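# Carry ball on bat over wall into bowl

## Task

Using the bat as a carrier with the ball resting on it, bring the ball across the top of the wall and get it into the bowl; the robot itself must never make contact with the ball, and the ball has to remain in the bowl once the robot lets go.

## Robot and tools

Robot: two arms, left_arm and right_arm, each ending in a five-finger hand (right_arm a right hand, left_arm its mirror-image left hand). Base poses in the scene frame: left_arm at (+0.030, +0.551, 0) m, quat_wxyz (+0.709, 0, 0, -0.705); right_arm at (-0.007, -0.530, 0) m, quat_wxyz (+0.704, 0, 0, +0.711). The arms face each other across the table.

Scene frame: origin on the table surface halfway between the nominal bases, table top at z = 0, +z up, left_arm on the +y side. Positions in metres, velocities in m/s and rad/s. Camera left/right does not match arm names.

Hand point: a point fixed to the palm, about 0.05 m in front of it and 0.15 m out from the wrist flange. Its +z runs along the straight fingers, +y out of the palm, +x across the palm away from the thumb on the right hand (toward the thumb on the left hand). Straight fingertips sit roughly 0.06 to 0.07 m past the point along +z. A bracket on the little-finger side of the wrist protrudes and can strike objects; with fingers level the wrist may hang below the point and meet the table first.

execute_actions(actions, cameras): actions is a list of actions; each action is a list of up to 15 rows, one row per 1/30 s step, and takes 0.5 s; a short table repeats its last row. Every row has 28 numbers in [-1, 1], both arms always: left_arm dx, dy, dz, rx, ry, rz, then left hand little, ring, middle, index, thumb_bend, thumb_turn, force_limit, speed; then the same 14 for right_arm. The six pose numbers are offsets along scene-frame axes from that arm's Hand target as it stood when the action began (every row counts from that same start, not from the prior row); 1.0 equals 0.6 m or 180 degrees, and rx, ry, rz form one rotation vector turned about the Hand target position. Zeros mean hold (re-request) the Hand target. An empty actions list returns images and full state.

Hand numbers are absolute targets, not offsets. Fingers and thumb_bend: +1 straight, -1 curled. thumb_turn: +1 beside the palm, -1 across in front of it. force_limit maps -1 to about 0 N and +1 to 10 N at the fingertip (15 N for thumb motors). speed rises linearly from near zero at -1 to full at +0.48 and stays full up to +1. To leave a hand unchanged, resend its last commanded eight numbers; if none was sent yet this scene, send hand_measured plus hand_force_limit and hand_speed. For gentle closing use speed -0.94 or lower.

move(target, speed, blend, stop_force, zero, blocking, cameras): straight-line paths for each hand point. target is one 28-number row or a list of up to 15 rows; each row's pose offsets count from the Hand target at the move's start (not from the previous row), scene-frame axes, same scale as above. speed: metres per second, 0.002 to 3.6, default 0.25, one value or one per target; rotation capped at twice that in rad/s. blend: corner rounding radius in m, 0 means stop at each point. stop_force: 3 to 120 N, ends an arm's path when its wrist sensor feels that much push against the motion; do not rely on it while the hand rotates, and leave it out when backing off a contact. zero: true re-zeroes before the move. blocking=false returns after about 0.5 s (not allowed with stop_force). Paths ignore obstacles and the other arm. The 'move:' line reports done, off_target, moving, held or fault; limits=paced means the pose was clipped, limits=held that steps were withheld.

wait(seconds 0 to 10) lets time run while commands hold. stop brakes a running move. zoom_image(camera, region [x0, y0, x1, y1], at most 504 px each way) enlarges part of the newest image. show_instructions shows the reference pages. zero_wrist_force(arm) re-zeroes that arm's wrist sensor. finished_scene(scene 1 or 2) ends the scene irreversibly.

Cameras: cam_high (896x504), cam_low (896x504), cam_left_wrist (672x504), cam_right_wrist (672x504).

Results: end_effector_position, end_effector_quat_wxyz and velocities in scene frame; Hand target is the commanded pose that next offsets build on (the hand often rests slightly short of it; resend the gap as an offset). hand_measured, hand_stopped_by (moving, target, force, stalled, fault) and hand_load_n list six values in motor order; a load near 0 suggests a lost grip. Wrist force and torque are in the end effector's own axes. Joint torques include the arm's weight. MOTOR HOT warns of heating; OVER-TEMPERATURE FAULT brakes the arm for 30 to 60 s.

Cautions: the commanded orientation is clipped to within 32 degrees of the current one each step. An external force near 150 N, or joint contact torque beyond limits (139 N m for the three big joints, about 17 to 18.1 N m for wrists), halts the arm for 10 s. Arms must not collide or press each other; the clearance check may hold commands but is not guaranteed. Avoid passing a hand near its own base. Never touch the ball with the hand; keep the bat level and moves slow so the ball does not roll off; nothing may fall from the table. Objects can occasionally get a small random push. Grip the bat firmly but without excessive finger force, and set it down gently.

Each tool is called after ">>>" in YAML: its name, and indented under it one key for each argument.

Reference images:

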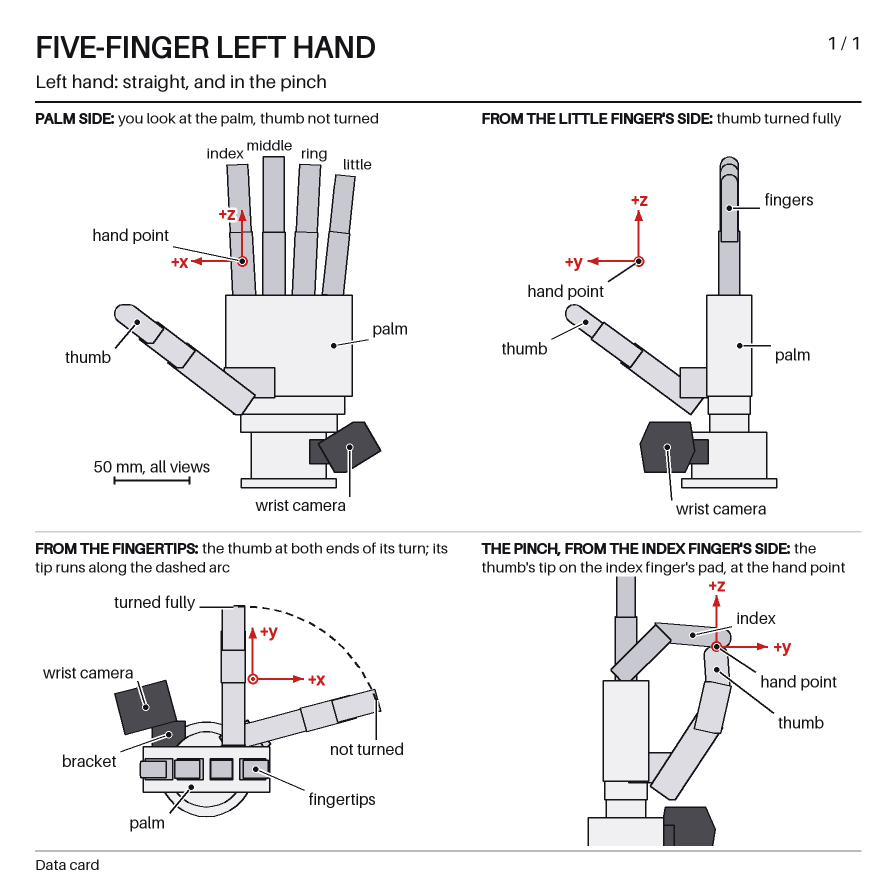

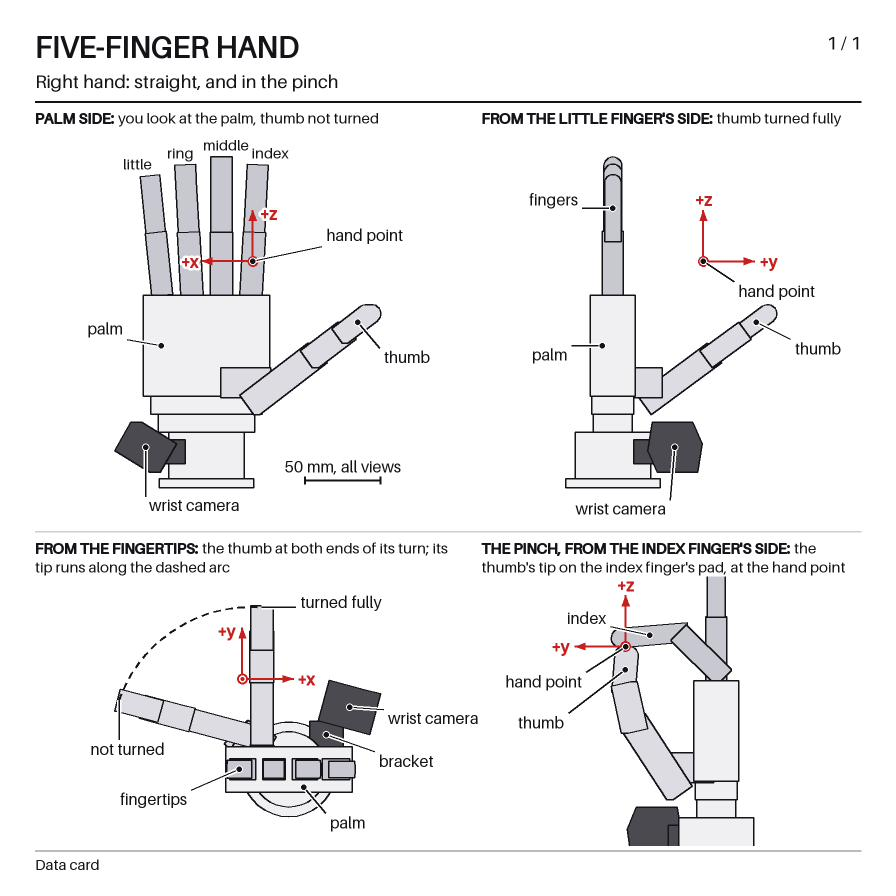

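## Session

>>> execute_actions:
  actions: []
  cameras: ["all"]

Scene clock: 0.00 s.
left_arm: end_effector_position=(+0.1542, +0.2960, +0.4748) hand_measured=(+1.000, +1.000, +1.000, +1.000, +1.000, +1.000) hand_load_n=(+0.0, +0.0, +0.0, +0.0, +0.0, +0.0) hand_stopped_by=(target, target, target, target, target, target) hand_force_limit=0.00 hand_speed=-0.80 end_effector_quat_wxyz=(-0.010, +0.940, -0.341, +0.011) | right_arm: end_effector_position=(+0.1070, -0.2687, +0.4769) hand_measured=(+1.000, +1.000, +1.000, +1.000, +1.000, +1.000) hand_load_n=(+0.0, +0.0, +0.0, +0.5, +0.0, +0.0) hand_stopped_by=(target, target, target, target, target, target) hand_force_limit=0.00 hand_speed=-0.80 end_effector_quat_wxyz=(+0.014, -0.368, +0.930, -0.011)
Joint positions: left_arm=[4.349 -1.4 -1.358 1.208 -1.59 1.908] | right_arm=[-1.172 -1.738 1.347 1.933 1.594 -1.916]
Joint velocities: within noise
Joint torques (N m): no reading
Wrist force (N): no reading
Wrist torque (N m): no reading
Wrist force, peak (N): no reading
Hand target: left_arm +0.1542, +0.2960, +0.4748; -0.010, +0.940, -0.341, +0.011 | right_arm +0.1070, -0.2687, +0.4769; +0.014, -0.368, +0.930, -0.011

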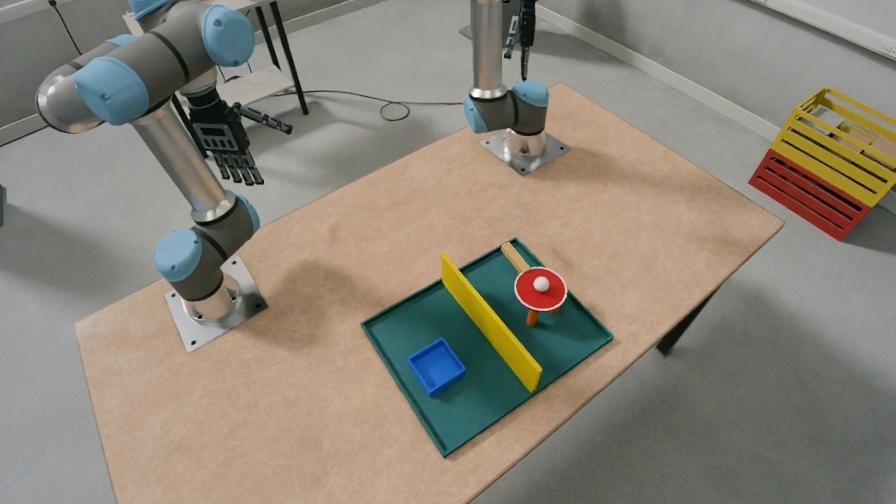

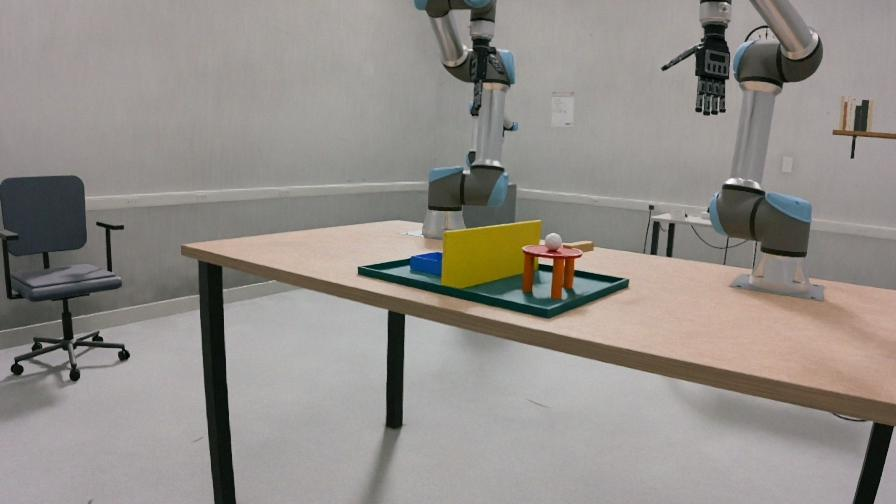

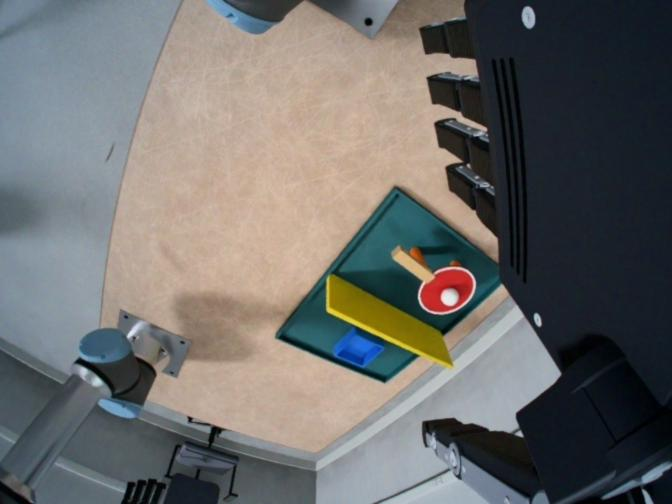

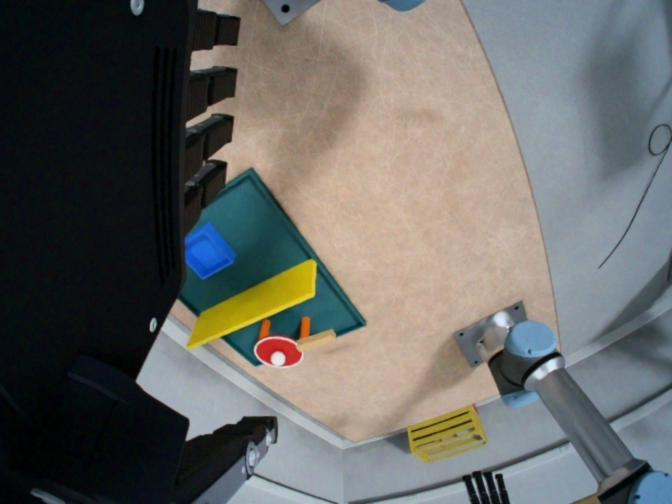

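>>> zoom_image:
  camera: "cam_high"
  region: [350, 220, 630, 470]

>>> zoom_image:
  camera: "cam_low"
  region: [350, 200, 650, 330]

>>> zoom_image:
  camera: "cam_left_wrist"
  region: [270, 180, 510, 390]

>>> zoom_image:
  camera: "cam_right_wrist"
  region: [170, 160, 380, 380]

Scaled by 1.800 from the camera's 896x504 image, which has a finer 1280x720 frame.

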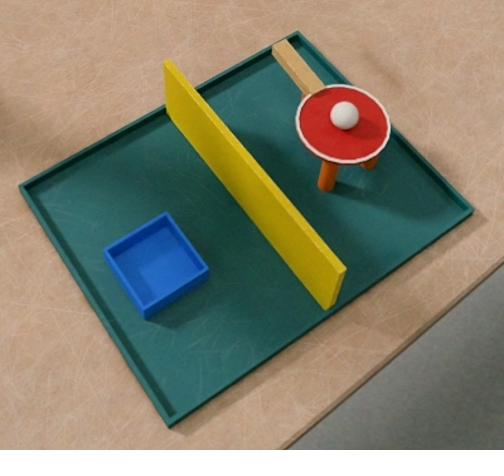

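Scaled by 1.680 from the camera's 896x504 image, which has a finer 1280x720 frame.

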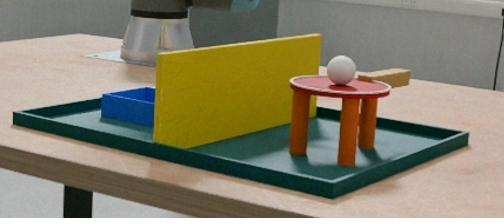

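Scaled by 2.100 from the camera's 672x504 image, which has a finer 960x720 frame.

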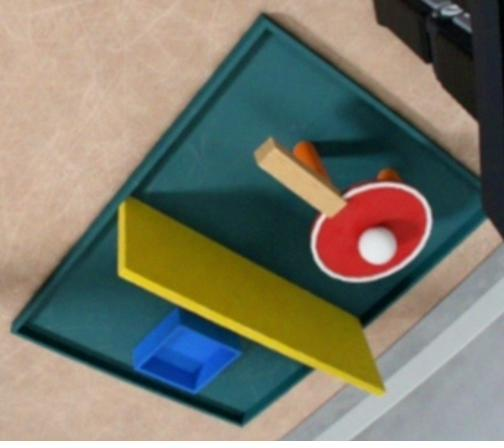

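Scaled by 2.291 from the camera's 672x504 image, which has a finer 960x720 frame.

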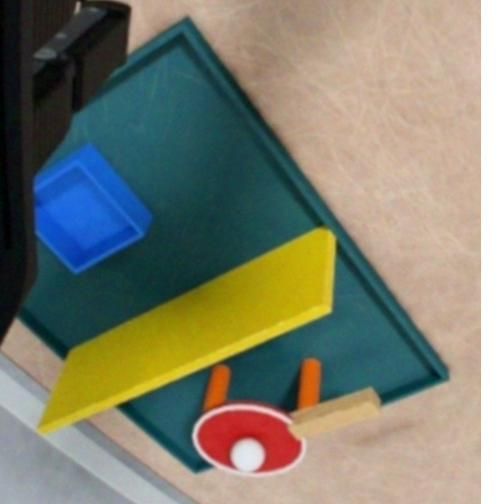

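>>> zoom_image:
  camera: "cam_low"
  region: [510, 225, 600, 305]

>>> zoom_image:
  camera: "cam_high"
  region: [490, 230, 580, 335]

>>> zoom_image:
  camera: "cam_left_wrist"
  region: [380, 230, 490, 320]

>>> zoom_image:
  camera: "cam_right_wrist"
  region: [245, 305, 355, 375]

Scaled by 5.600 from the camera's 896x504 image, which has a finer 1280x720 frame.

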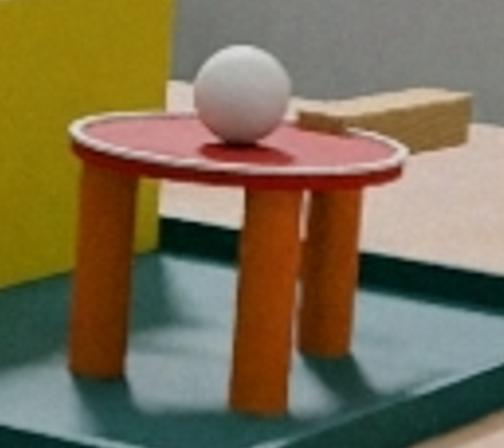

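Scaled by 4.800 from the camera's 896x504 image, which has a finer 1280x720 frame.

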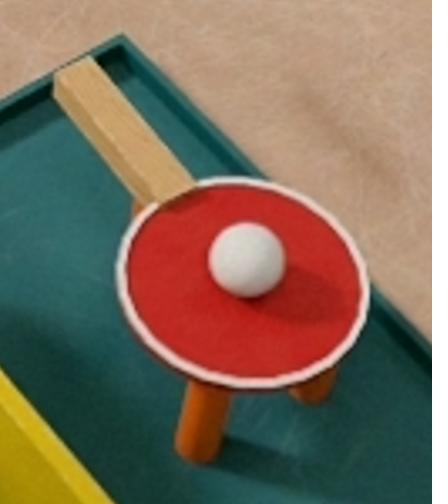

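Scaled by 4.582 from the camera's 672x504 image, which has a finer 960x720 frame.

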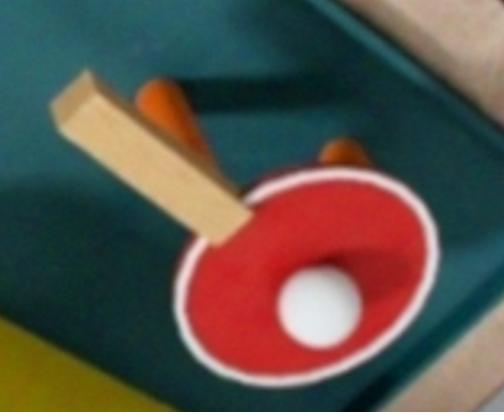

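Scaled by 4.582 from the camera's 672x504 image, which has a finer 960x720 frame.

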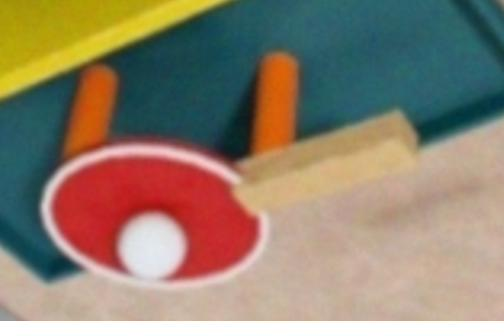

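>>> move:
  target:
    - [-0.093,-0.248,0.195,-0.234,0.089,0, 1,1,1,1,1,-1,0,0, 0,0,0,0,0,0, 1,1,1,1,1,1,0,-0.8]
    - [-0.112,-0.293,0.518,-0.4675,0.1775,0, 1,1,1,1,1,-1,0,0, 0,0,0,0,0,0, 1,1,1,1,1,1,0,-0.8]
    - [-0.043,-0.112,0.783,-0.701,0.266,0, 1,1,1,1,1,-1,0,0, 0,0,0,0,0,0, 1,1,1,1,1,1,0,-0.8]
    - [0.073,0.192,0.833,-0.935,0.355,0, 1,1,1,1,1,-1,0,0, 0,0,0,0,0,0, 1,1,1,1,1,1,0,-0.8]
  speed: 0.5
  blend: [0.05,0.05,0.05,0]

Scene clock: 457.50 s.
left_arm: end_effector_position=(+0.1981, +0.4111, +0.9745) hand_measured=(+1.000, +1.000, +1.000, +1.000, +1.000, -1.000) hand_load_n=(+0.0, +0.0, +0.0, +0.0, +0.0, +0.0) hand_stopped_by=(target, target, target, target, target, target) hand_force_limit=0.00 hand_speed=0.00 end_effector_quat_wxyz=(+1.000, +0.013, +0.007, -0.015) | right_arm: end_effector_position=(+0.1070, -0.2687, +0.4769) hand_measured=(+1.000, +1.000, +1.000, +1.000, +1.000, +1.000) hand_load_n=(+0.0, +0.0, +0.0, +0.0, +0.0, +0.0) hand_stopped_by=(target, target, target, target, target, target) hand_force_limit=0.00 hand_speed=-0.80 end_effector_quat_wxyz=(+0.014, -0.368, +0.930, -0.011)
Joint positions: left_arm=[4.343 -1.396 -1.38 1.184 1.552 1.906] | right_arm=[-1.172 -1.738 1.347 1.933 1.594 -1.916]
Joint torques (N m): left_arm=[-1.44 17.29 8.3 -0.67 0.61 1.8] | right_arm=[-0.43 -9.97 -17.2 2.62 -0.06 0.01]
Wrist force (N): left_arm=[0.6 0.5 -1.2] | right_arm=[-0.1 0.3 -0.3]
Wrist torque (N m): left_arm=[0.21 0.12 0.03] | right_arm=[0.06 0.03 0.00]
Wrist force, peak (N): left_arm=[0.6 0.6 -1.3] | right_arm=[-0.1 0.2 -0.7]
Hand target: left_arm +0.1980, +0.4112, +0.9746; +1.000, +0.013, +0.007, -0.015 | right_arm +0.1070, -0.2687, +0.4769; +0.014, -0.368, +0.930, -0.011
Off the commanded pose: left_arm 0.000 m, 0 deg | right_arm 0.000 m, 0 deg.
move: done

>>> move:
  target:
    - [0.355,-0.152,-0.012,0.2435,0.2413,0.246, 1,1,1,1,1,-1,0,0, 0,0,0,0,0,0, 1,1,1,1,1,1,0,-0.8]
    - [0.562,-0.31,-0.389,0.677,0.249,0.314, 1,1,1,1,1,-1,0,0, 0,0,0,0,0,0, 1,1,1,1,1,1,0,-0.8]
    - [0.37,-0.268,-0.833,0.9973,-0.0749,0, 1,1,1,1,1,-1,0,0, 0,0,0,0,0,0, 1,1,1,1,1,1,0,-0.8]
  speed: 0.5
  blend: [0.05,0.05,0]
  cameras: ["cam_high","cam_left_wrist"]

Scene clock: 491.33 s.
left_arm: end_effector_position=(+0.4201, +0.2503, +0.4748) hand_measured=(+1.000, +1.000, +1.000, +1.000, +1.000, -1.000) hand_load_n=(+0.0, +0.0, +0.0, +0.0, +0.0, +0.0) hand_stopped_by=(target, target, target, target, target, target) hand_force_limit=0.00 hand_speed=0.00 end_effector_quat_wxyz=(-0.012, +0.998, -0.060, +0.008) | right_arm: end_effector_position=(+0.1070, -0.2687, +0.4769) hand_measured=(+1.000, +1.000, +1.000, +1.000, +1.000, +1.000) hand_load_n=(+0.0, +0.0, +0.0, +0.0, +0.0, +0.0) hand_stopped_by=(target, target, target, target, target, target) hand_force_limit=0.00 hand_speed=-0.80 end_effector_quat_wxyz=(+0.014, -0.368, +0.930, -0.011)
Joint positions: left_arm=[4.427 -1.453 -1.322 -1.928 1.598 4.552] | right_arm=[-1.172 -1.738 1.347 1.933 1.594 -1.916]
Joint torques (N m): left_arm=[6.84 21.84 10.6 3.36 0.25 -0.69] | right_arm=[-0.36 -9.93 -18.26 2.59 0.15 0.08]
Wrist force (N): left_arm=[0.2 0.0 -0.1] | right_arm=[0.1 -0.1 -0.1]
Wrist torque (N m): left_arm=[0.03 -0.02 -0.03] | right_arm=[-0.02 -0.01 0.00]
Wrist force, peak (N): left_arm=[1.9 -0.3 0.6] | right_arm=[-0.1 -0.3 -0.7]
Hand target: left_arm +0.4200, +0.2504, +0.4748; -0.012, +0.998, -0.060, +0.007 | right_arm +0.1070, -0.2687, +0.4769; +0.014, -0.368, +0.930, -0.011
Off the commanded pose: left_arm 0.000 m, 0 deg | right_arm 0.000 m, 0 deg.
move: done
camera_calibration:
cam_left_wrist: T_world_to_cam=[[0.421979, 0.906288, 0.0240023, -0.412604], [0.777728, -0.375472, 0.504143, -0.468606], [0.465911, -0.194071, -0.863286, 0.378018], [0, 0, 0, 1]] pos_world=[0.362435, 0.271352, 0.572486]
Images, in order (width x height): cam_high 896x504, cam_left_wrist 672x504.

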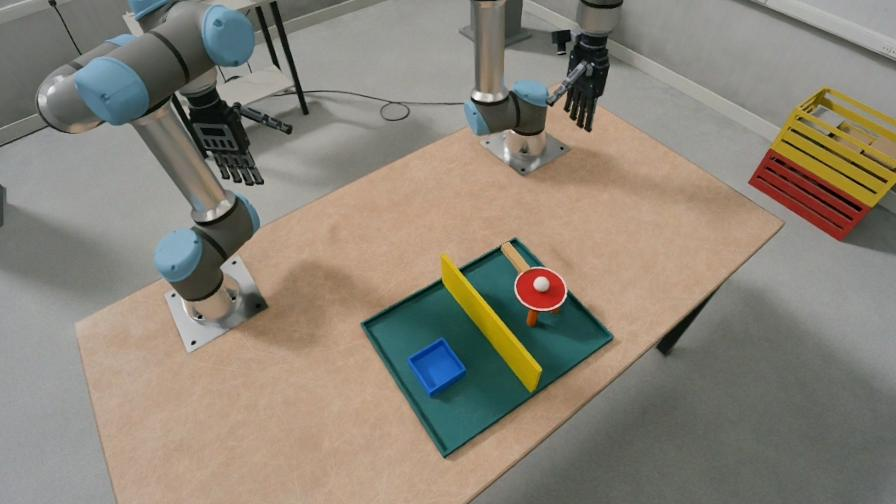

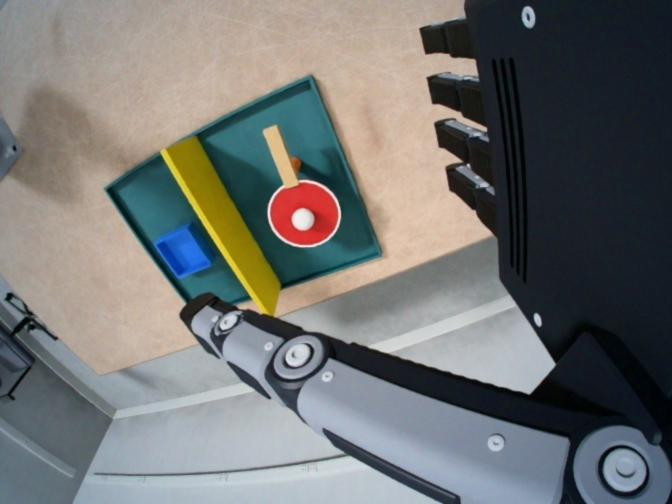

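>>> zoom_image:
  camera: "cam_left_wrist"
  region: [240, 110, 360, 260]

>>> zoom_image:
  camera: "cam_left_wrist"
  region: [90, 60, 400, 330]

Scaled by 3.360 from the camera's 672x504 image, which has a finer 960x720 frame.

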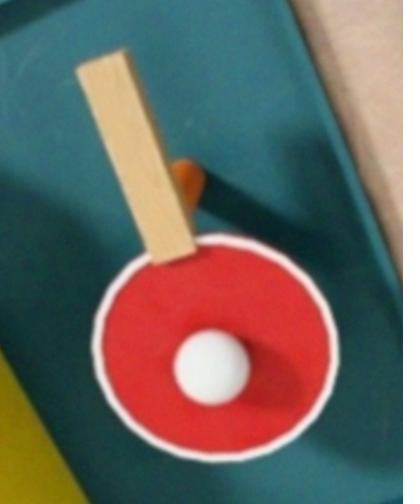

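Scaled by 1.626 from the camera's 672x504 image, which has a finer 960x720 frame.

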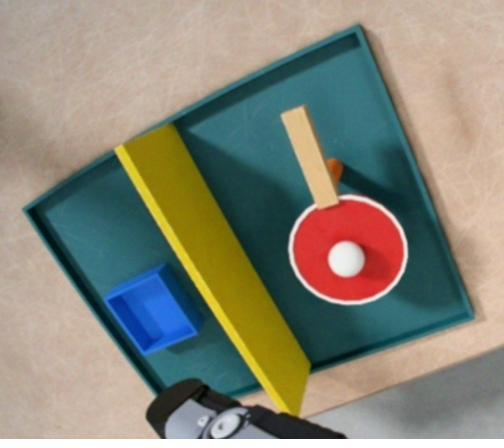

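>>> move:
  target: [0.098,-0.041,-0.567,-0.0073,0.0055,-0.0094, 0.2,0.2,0.2,0.2,1,-1,0,0, 0,0,0,0,0,0, 1,1,1,1,1,1,0,-0.8]
  speed: 0.3
  cameras: ["cam_low","cam_left_wrist"]

Scene clock: 561.67 s.
left_arm: end_effector_position=(+0.4788, +0.2258, +0.1347) hand_measured=(+0.200, +0.200, +0.200, +0.200, +1.000, -1.000) hand_load_n=(+0.0, +0.0, +0.0, +0.0, -0.5, +0.0) hand_stopped_by=(target, target, target, target, target, target) hand_force_limit=0.00 hand_speed=0.00 end_effector_quat_wxyz=(+0.000, +0.997, -0.075, +0.000) | right_arm: end_effector_position=(+0.1070, -0.2687, +0.4769) hand_measured=(+1.000, +1.000, +1.000, +1.000, +1.000, +1.000) hand_load_n=(+0.5, +0.0, +0.0, +0.0, +0.0, +0.0) hand_stopped_by=(target, target, target, target, target, target) hand_force_limit=0.00 hand_speed=-0.80 end_effector_quat_wxyz=(+0.014, -0.368, +0.930, -0.011)
Joint positions: left_arm=[4.428 -1.679 -1.998 -1.036 1.571 4.583] | right_arm=[-1.172 -1.738 1.347 1.933 1.594 -1.916]
Joint torques (N m): left_arm=[-6.9 16.46 13.48 4.25 0.42 -1.76] | right_arm=[-0.95 -10.55 -18.49 2.89 0.21 0.07]
Wrist force (N): left_arm=[-0.3 0.1 -0.1] | right_arm=[-0.3 0.1 -0.3]
Wrist torque (N m): left_arm=[0.05 0.05 -0.08] | right_arm=[0.03 0.06 -0.02]
Wrist force, peak (N): left_arm=[-0.5 -0.2 -2.1] | right_arm=[0.3 0.0 -0.6]
Hand target: left_arm +0.4788, +0.2258, +0.1346; +0.000, +0.997, -0.075, +0.000 | right_arm +0.1070, -0.2687, +0.4769; +0.014, -0.368, +0.930, -0.011
Off the commanded pose: left_arm 0.000 m, 0 deg | right_arm 0.000 m, 0 deg.
move: done
camera_calibration:
cam_left_wrist: T_world_to_cam=[[0.448719, 0.893663, -0.00406655, -0.413196], [0.775147, -0.386938, 0.499425, -0.347677], [0.444744, -0.227254, -0.866348, 0.0703301], [0, 0, 0, 1]] pos_world=[0.423631, 0.250711, 0.232888]
Images, in order (width x height): cam_low 896x504, cam_left_wrist 672x504.

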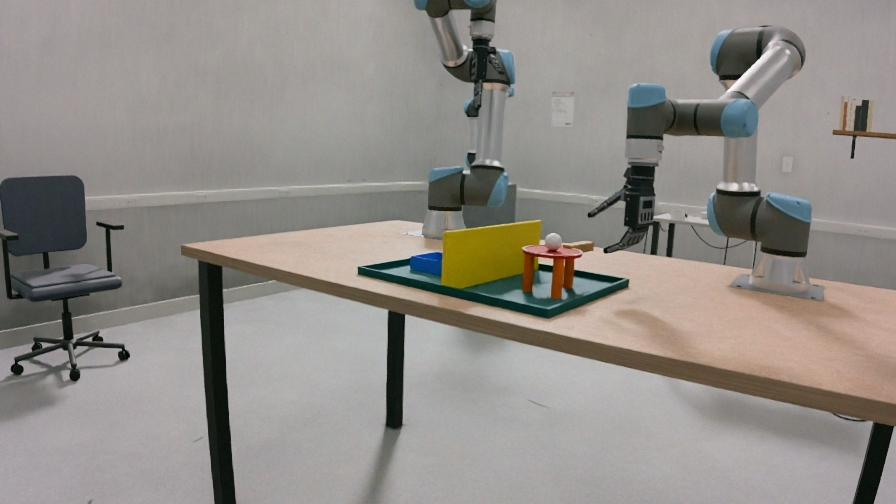

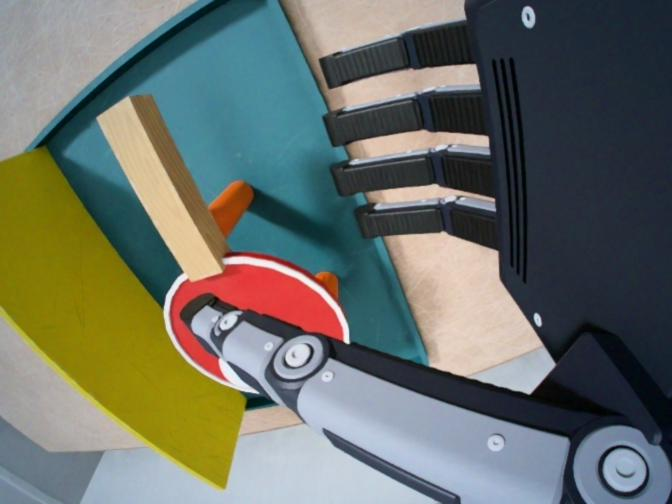

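>>> zoom_image:
  camera: "cam_left_wrist"
  region: [80, 70, 280, 300]

>>> zoom_image:
  camera: "cam_low"
  region: [500, 150, 690, 310]

Scaled by 2.191 from the camera's 672x504 image, which has a finer 960x720 frame.

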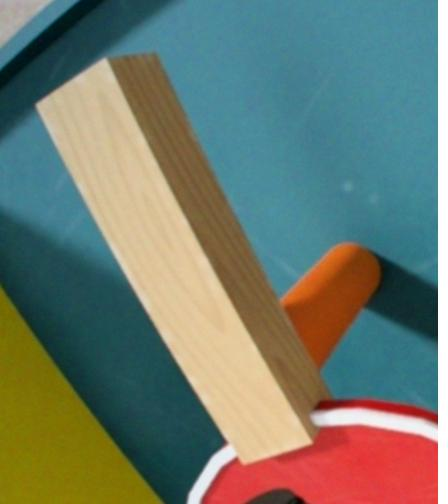

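Scaled by 2.653 from the camera's 896x504 image, which has a finer 1280x720 frame.

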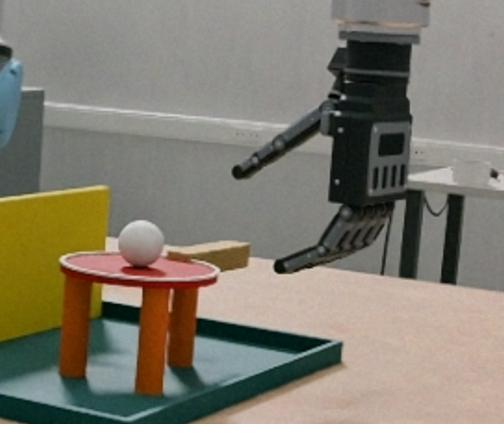

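>>> move:
  target: [0,0,-0.075,0,0,0, 0.2,0.2,0.2,0.2,1,-1,0,0, 0,0,0,0,0,0, 1,1,1,1,1,1,0,-0.8]
  speed: 0.2
  cameras: ["cam_low","cam_left_wrist","cam_high"]

>>> zoom_image:
  camera: "cam_low"
  region: [510, 180, 670, 310]

>>> zoom_image:
  camera: "cam_high"
  region: [480, 150, 640, 340]

Scene clock: 623.67 s.
left_arm: end_effector_position=(+0.4788, +0.2258, +0.0895) hand_measured=(+0.200, +0.200, +0.200, +0.200, +1.000, -1.000) hand_load_n=(+0.0, +0.0, +0.0, +0.5, +0.0, +0.0) hand_stopped_by=(target, target, target, target, target, target) hand_force_limit=0.00 hand_speed=0.00 end_effector_quat_wxyz=(+0.000, +0.997, -0.075, +0.000) | right_arm: end_effector_position=(+0.1070, -0.2687, +0.4769) hand_measured=(+1.000, +1.000, +1.000, +1.000, +1.000, +1.000) hand_load_n=(+0.0, +0.0, +0.0, +0.0, +0.0, +0.0) hand_stopped_by=(target, target, target, target, target, target) hand_force_limit=0.00 hand_speed=-0.80 end_effector_quat_wxyz=(+0.014, -0.368, +0.930, -0.011)
Joint positions: left_arm=[4.428 -1.746 -2.058 -0.909 1.571 4.583] | right_arm=[-1.172 -1.738 1.347 1.933 1.594 -1.916]
Joint torques (N m): left_arm=[-1.14 31.33 25.5 2.25 -1.12 0.25] | right_arm=[-0.68 -11.73 -19.22 2.77 0.26 0.1]
Wrist force (N): left_arm=[0.2 0.0 -0.2] | right_arm=[-0.3 0.2 -0.2]
Wrist torque (N m): left_arm=[0.04 -0.04 -0.03] | right_arm=[0.04 0.05 -0.01]
Wrist force, peak (N): left_arm=[-0.2 0.0 -1.0] | right_arm=[-0.5 0.3 -0.1]
Hand target: left_arm +0.4788, +0.2258, +0.0896; +0.000, +0.997, -0.075, +0.000 | right_arm +0.1070, -0.2687, +0.4769; +0.014, -0.368, +0.930, -0.011
Off the commanded pose: left_arm 0.000 m, 0 deg | right_arm 0.000 m, 0 deg.
move: done
camera_calibration:
cam_left_wrist: T_world_to_cam=[[0.448753, 0.893647, -0.00404335, -0.413349], [0.775258, -0.387045, 0.49917, -0.324998], [0.444517, -0.227139, -0.866494, 0.0313104], [0, 0, 0, 1]] pos_world=[0.423531, 0.250711, 0.187688]
Images, in order (width x height): cam_high 896x504, cam_low 896x504, cam_left_wrist 672x504.

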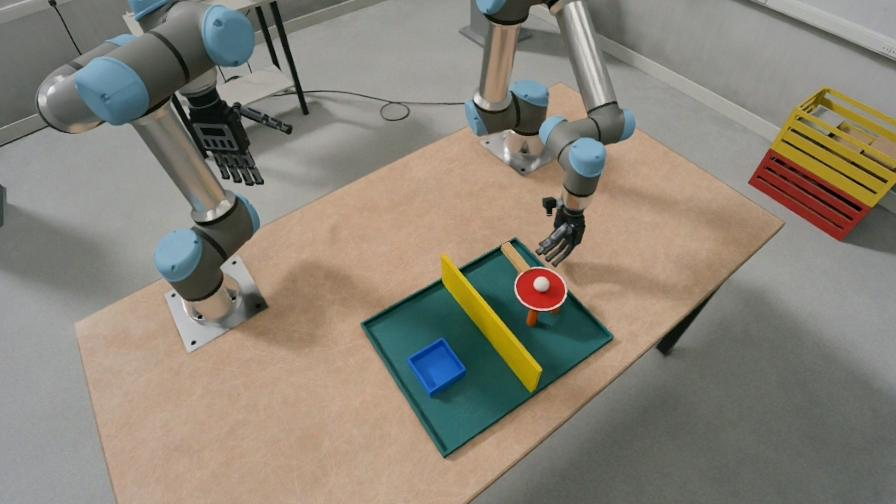

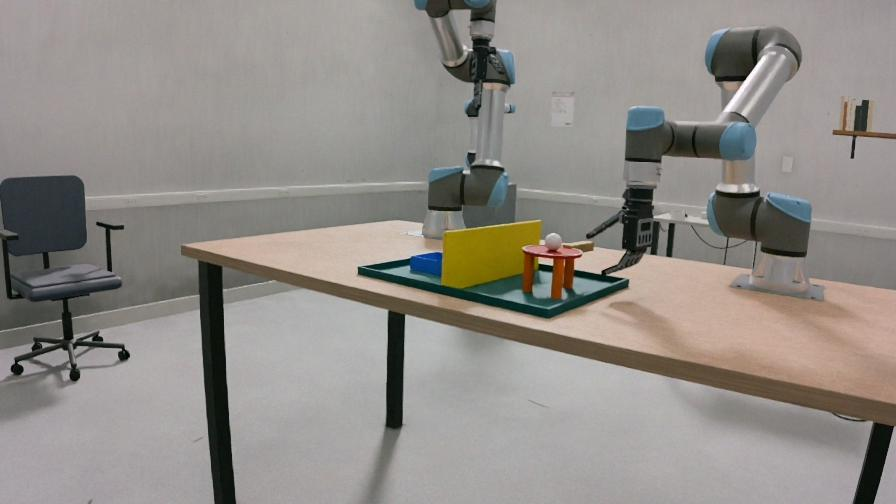

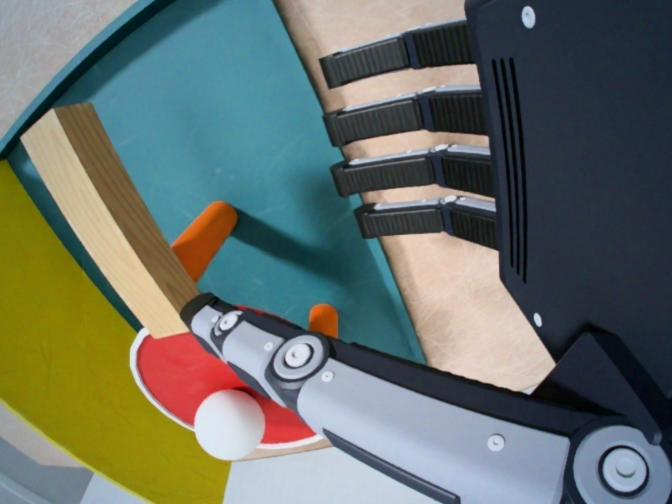

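Scaled by 3.150 from the camera's 896x504 image, which has a finer 1280x720 frame.

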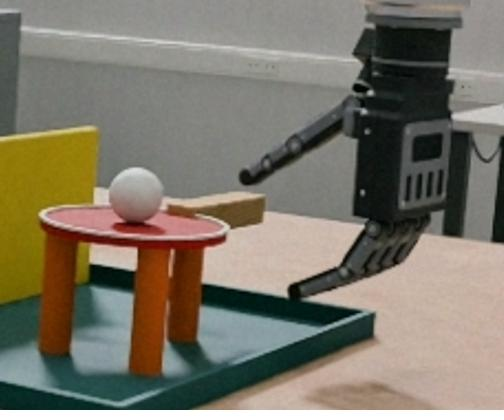

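Scaled by 2.653 from the camera's 896x504 image, which has a finer 1280x720 frame.

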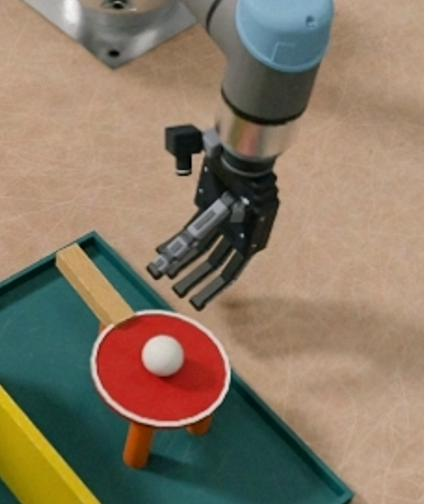

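>>> zoom_image:
  camera: "cam_left_wrist"
  region: [0, 80, 220, 350]

Scaled by 1.867 from the camera's 672x504 image, which has a finer 960x720 frame.

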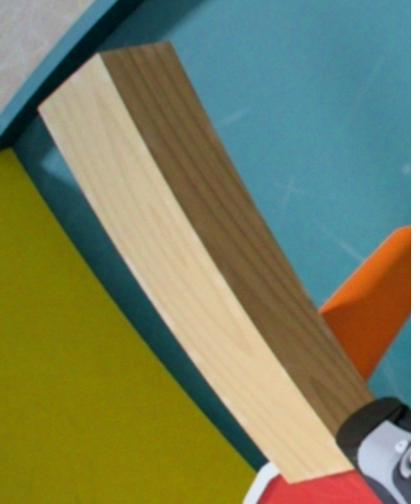

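>>> move:
  target:
    - [0,0,0.3,0,0,0, 1,0.4,0.4,0.4,1,-1,0,0, 0,0,0,0,0,0, 1,1,1,1,1,1,0,-0.8]
    - [-0.098,-0.076,0.30,0,0,0.5, 1,0.4,0.4,0.4,1,-1,0,0, 0,0,0,0,0,0, 1,1,1,1,1,1,0,-0.8]
    - [-0.157,-0.131,0.217,0.0244,0.1731,0.9917, 1,0.4,0.4,0.4,1,-1,0,0, 0,0,0,0,0,0, 1,1,1,1,1,1,0,-0.8]
  speed: 0.4
  blend: [0.04,0.04,0]
  cameras: ["cam_low","cam_left_wrist","cam_high"]

Scene clock: 879.57 s.
left_arm: end_effector_position=(+0.3847, +0.1472, +0.2198) hand_measured=(+1.000, +0.400, +0.400, +0.400, +1.000, -1.000) hand_load_n=(+0.0, +0.0, +0.0, +0.0, +0.0, +0.0) hand_stopped_by=(target, target, target, target, target, target) hand_force_limit=0.00 hand_speed=0.00 end_effector_quat_wxyz=(-0.011, +0.063, +0.983, -0.173) | right_arm: end_effector_position=(+0.1070, -0.2687, +0.4769) hand_measured=(+1.000, +1.000, +1.000, +1.000, +1.000, +1.000) hand_load_n=(+0.0, +0.0, +0.0, +0.0, +0.0, +0.0) hand_stopped_by=(target, target, target, target, target, target) hand_force_limit=0.00 hand_speed=-0.80 end_effector_quat_wxyz=(+0.014, -0.368, +0.930, -0.011)
Joint positions: left_arm=[4.183 -1.701 -1.758 -1.114 1.25 1.151] | right_arm=[-1.172 -1.738 1.347 1.933 1.594 -1.916]
Joint torques (N m): left_arm=[-8.28 26.65 29.01 1.58 0.72 -1.85] | right_arm=[-0.21 -10.8 -19.96 2.93 0.08 0.22]
Wrist force (N): left_arm=[0.0 0.0 0.0] | right_arm=[0.0 0.0 0.0]
Wrist torque (N m): left_arm=[-0.02 -0.02 0.12] | right_arm=[0.00 0.00 0.00]
Wrist force, peak (N): left_arm=[0.0 0.0 2.3] | right_arm=[-0.2 -0.3 -0.4]
Hand target: left_arm +0.3846, +0.1472, +0.2198; -0.011, +0.063, +0.983, -0.173 | right_arm +0.1070, -0.2687, +0.4769; +0.014, -0.368, +0.930, -0.011
Off the commanded pose: left_arm 0.000 m, 0 deg | right_arm 0.000 m, 0 deg.
move: done
camera_calibration:
cam_left_wrist: T_world_to_cam=[[-0.421745, -0.847871, 0.321319, 0.21936], [-0.763642, 0.52321, 0.37829, 0.137006], [-0.488858, -0.085831, -0.868131, 0.506778], [0, 0, 0, 1]] pos_world=[0.444879, 0.157803, 0.317637]
Images, in order (width x height): cam_high 896x504, cam_low 896x504, cam_left_wrist 672x504.

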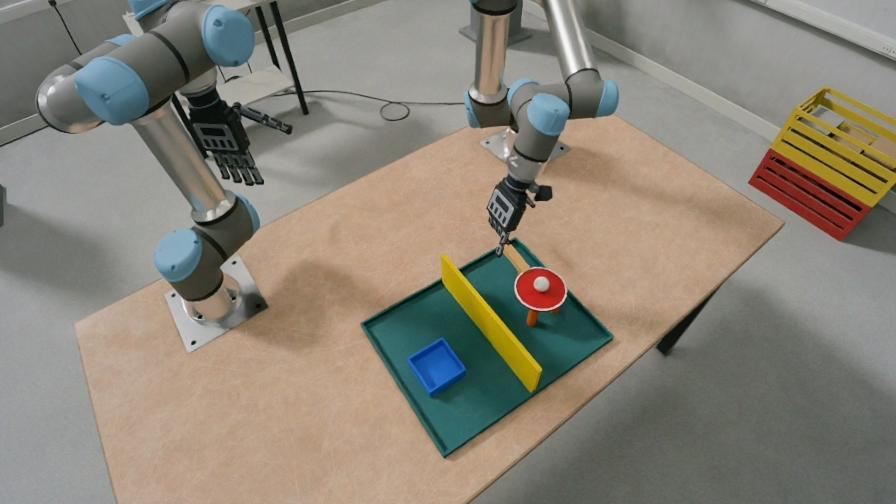

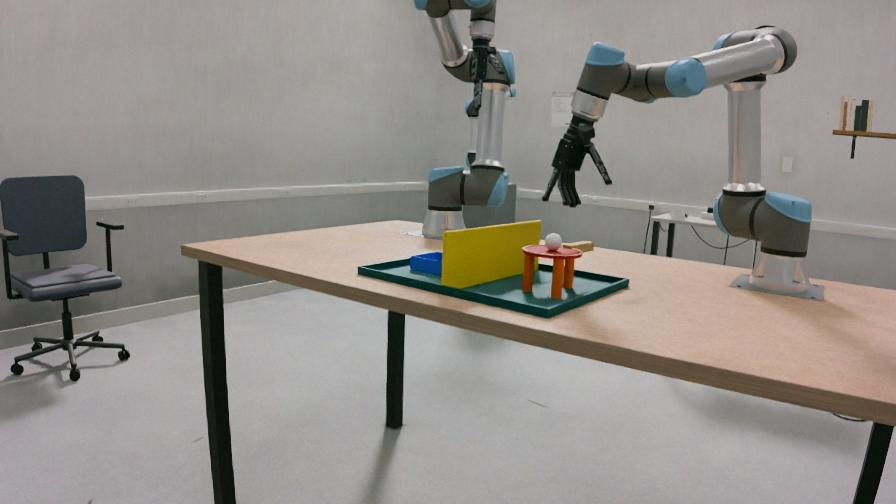

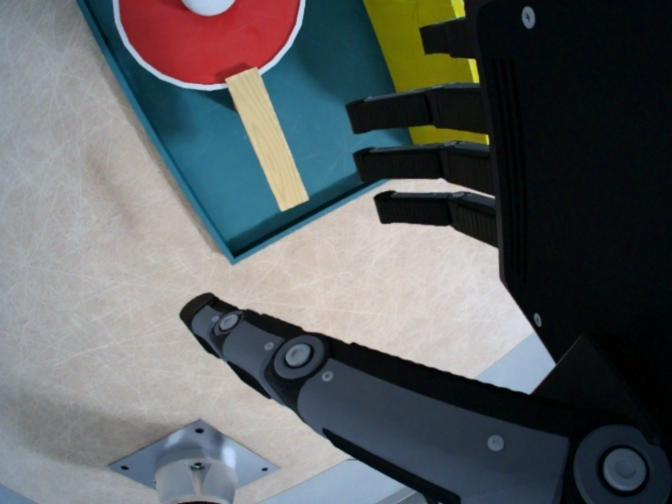

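>>> move:
  target: [0,-0.0095,-0.165,0,0,0, 1,0.4,0.4,0.4,1,-1,0,0, 0,0,0,0,0,0, 1,1,1,1,1,1,0,-0.8]
  speed: 0.2
  cameras: ["cam_low","cam_left_wrist"]

>>> zoom_image:
  camera: "cam_low"
  region: [490, 150, 650, 310]

Scene clock: 895.80 s.
left_arm: end_effector_position=(+0.3846, +0.1415, +0.1208) hand_measured=(+1.000, +0.400, +0.400, +0.400, +1.000, -1.000) hand_load_n=(+0.0, +0.0, +0.0, +0.0, +0.0, +0.0) hand_stopped_by=(target, target, target, target, target, target) hand_force_limit=0.00 hand_speed=0.00 end_effector_quat_wxyz=(-0.011, +0.063, +0.983, -0.173) | right_arm: end_effector_position=(+0.1070, -0.2687, +0.4769) hand_measured=(+1.000, +1.000, +1.000, +1.000, +1.000, +1.000) hand_load_n=(+0.0, +0.0, +0.0, +0.0, +0.0, +0.0) hand_stopped_by=(target, target, target, target, target, target) hand_force_limit=0.00 hand_speed=-0.80 end_effector_quat_wxyz=(+0.014, -0.368, +0.930, -0.011)
Joint positions: left_arm=[4.173 -1.814 -1.9 -0.855 1.251 1.141] | right_arm=[-1.172 -1.738 1.347 1.933 1.594 -1.916]
Joint torques (N m): left_arm=[5.46 29.42 19.34 4.18 0.36 0.53] | right_arm=[-1.65 -10.76 -18.52 2.84 0.28 0.24]
Wrist force (N): left_arm=[0.2 0.2 -0.4] | right_arm=[0.0 0.2 -0.2]
Wrist torque (N m): left_arm=[0.05 -0.07 0.13] | right_arm=[0.03 0.01 0.00]
Wrist force, peak (N): left_arm=[-0.3 -0.7 -1.9] | right_arm=[-0.1 -0.5 -0.4]
Hand target: left_arm +0.3846, +0.1415, +0.1208; -0.011, +0.063, +0.983, -0.173 | right_arm +0.1070, -0.2687, +0.4769; +0.014, -0.368, +0.930, -0.011
Off the commanded pose: left_arm 0.000 m, 0 deg | right_arm 0.000 m, 0 deg.
move: done
camera_calibration:
cam_left_wrist: T_world_to_cam=[[-0.421486, -0.848, 0.321317, 0.246115], [-0.763662, 0.523, 0.378539, 0.177402], [-0.48905, -0.085829, -0.868023, 0.420348], [0, 0, 0, 1]] pos_world=[0.44478, 0.152003, 0.218637]
Images, in order (width x height): cam_low 896x504, cam_left_wrist 672x504.

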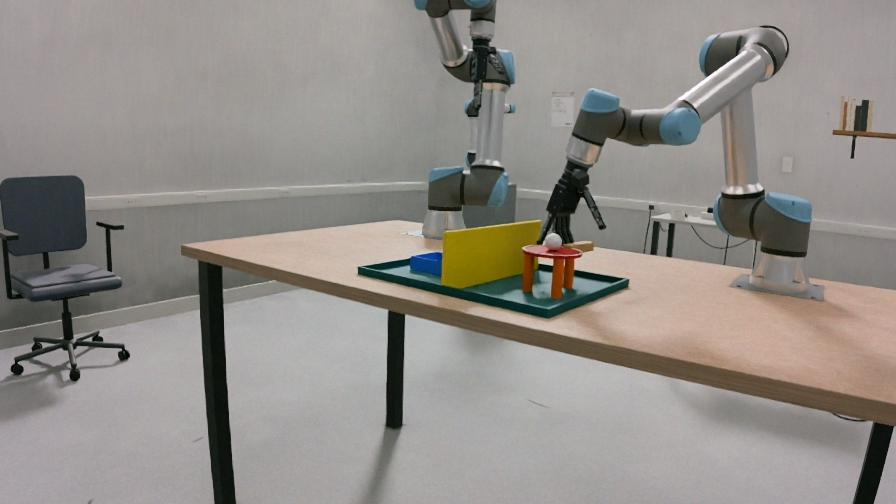

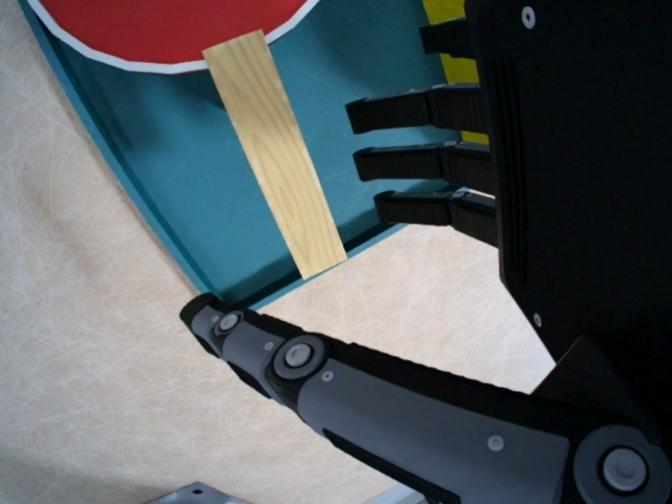

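Scaled by 3.150 from the camera's 896x504 image, which has a finer 1280x720 frame.

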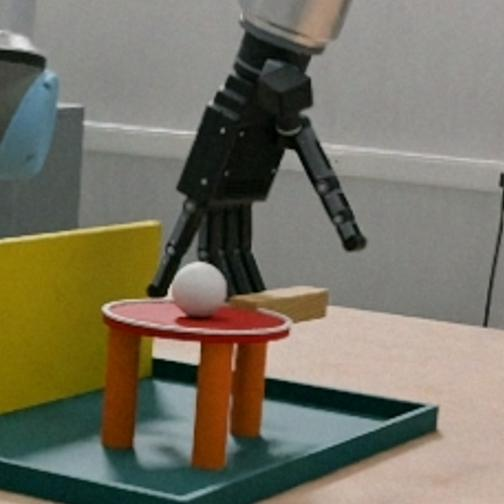

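>>> move:
  target: [0,0,-0.0842,0,0,0, 1,0.4,0.4,0.4,1,-1,0,0, 0,0,0,0,0,0, 1,1,1,1,1,1,0,-0.8]
  speed: 0.1
  stop_force: 5
  cameras: ["cam_low","cam_left_wrist"]

>>> zoom_image:
  camera: "cam_low"
  region: [490, 150, 650, 310]

Scene clock: 910.87 s.
left_arm: end_effector_position=(+0.3846, +0.1415, +0.0702) hand_measured=(+1.000, +0.400, +0.400, +0.400, +1.000, -1.000) hand_load_n=(+0.0, +0.0, +0.0, +0.0, +0.0, +0.0) hand_stopped_by=(target, target, target, target, target, target) hand_force_limit=0.00 hand_speed=0.00 end_effector_quat_wxyz=(-0.011, +0.063, +0.983, -0.173) | right_arm: end_effector_position=(+0.1070, -0.2687, +0.4769) hand_measured=(+1.000, +1.000, +1.000, +1.000, +1.000, +1.000) hand_load_n=(+0.0, +0.0, +0.0, +0.0, +0.0, +0.0) hand_stopped_by=(target, target, target, target, target, target) hand_force_limit=0.00 hand_speed=-0.80 end_effector_quat_wxyz=(+0.014, -0.368, +0.930, -0.011)
Joint positions: left_arm=[4.173 -1.89 -1.957 -0.722 1.251 1.141] | right_arm=[-1.172 -1.738 1.347 1.933 1.594 -1.916]
Joint torques (N m): left_arm=[-5.79 39.73 25.52 4.43 -0.09 -1.82] | right_arm=[-0.53 -11.77 -19.22 3.08 -0.05 0.11]
Wrist force (N): left_arm=[0.0 -0.1 -0.2] | right_arm=[0.1 0.0 -0.1]
Wrist torque (N m): left_arm=[-0.01 -0.02 0.12] | right_arm=[-0.01 -0.01 0.01]
Wrist force, peak (N): left_arm=[-0.1 -0.4 -1.3] | right_arm=[0.0 0.0 -0.6]
Hand target: left_arm +0.3846, +0.1415, +0.0702; -0.011, +0.063, +0.983, -0.173 | right_arm +0.1070, -0.2687, +0.4769; +0.014, -0.368, +0.930, -0.011
Off the commanded pose: left_arm 0.000 m, 0 deg | right_arm 0.000 m, 0 deg.
move: done
camera_calibration:
cam_left_wrist: T_world_to_cam=[[-0.421529, -0.847966, 0.321352, 0.262509], [-0.763716, 0.52304, 0.378374, 0.196626], [-0.488927, -0.0859259, -0.868082, 0.376454], [0, 0, 0, 1]] pos_world=[0.44488, 0.152103, 0.168037]
Images, in order (width x height): cam_low 896x504, cam_left_wrist 672x504.

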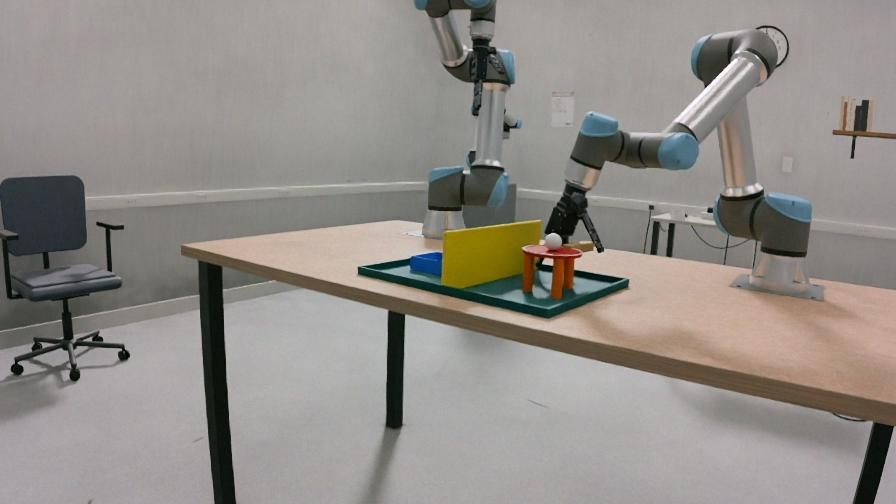

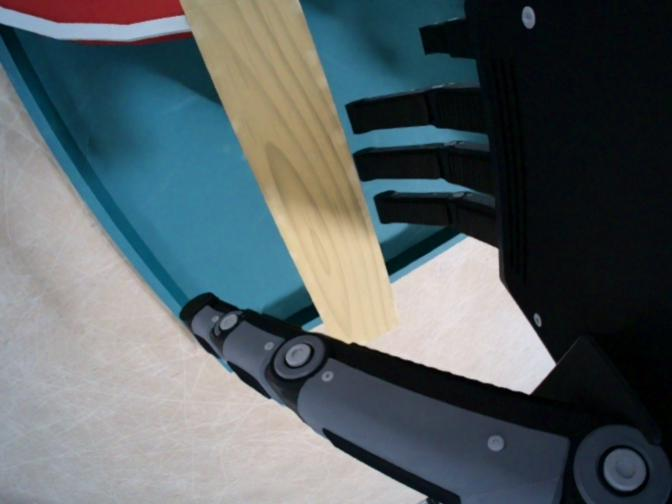

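Scaled by 3.150 from the camera's 896x504 image, which has a finer 1280x720 frame.

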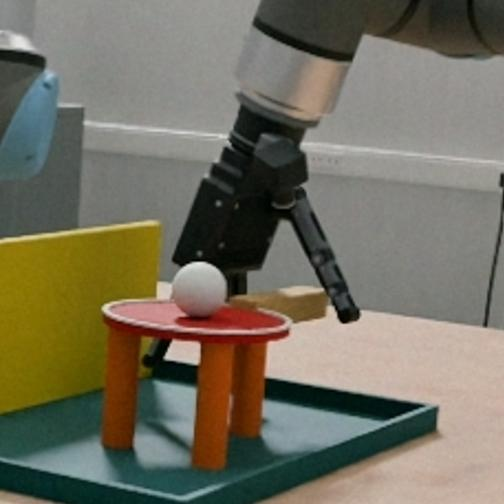

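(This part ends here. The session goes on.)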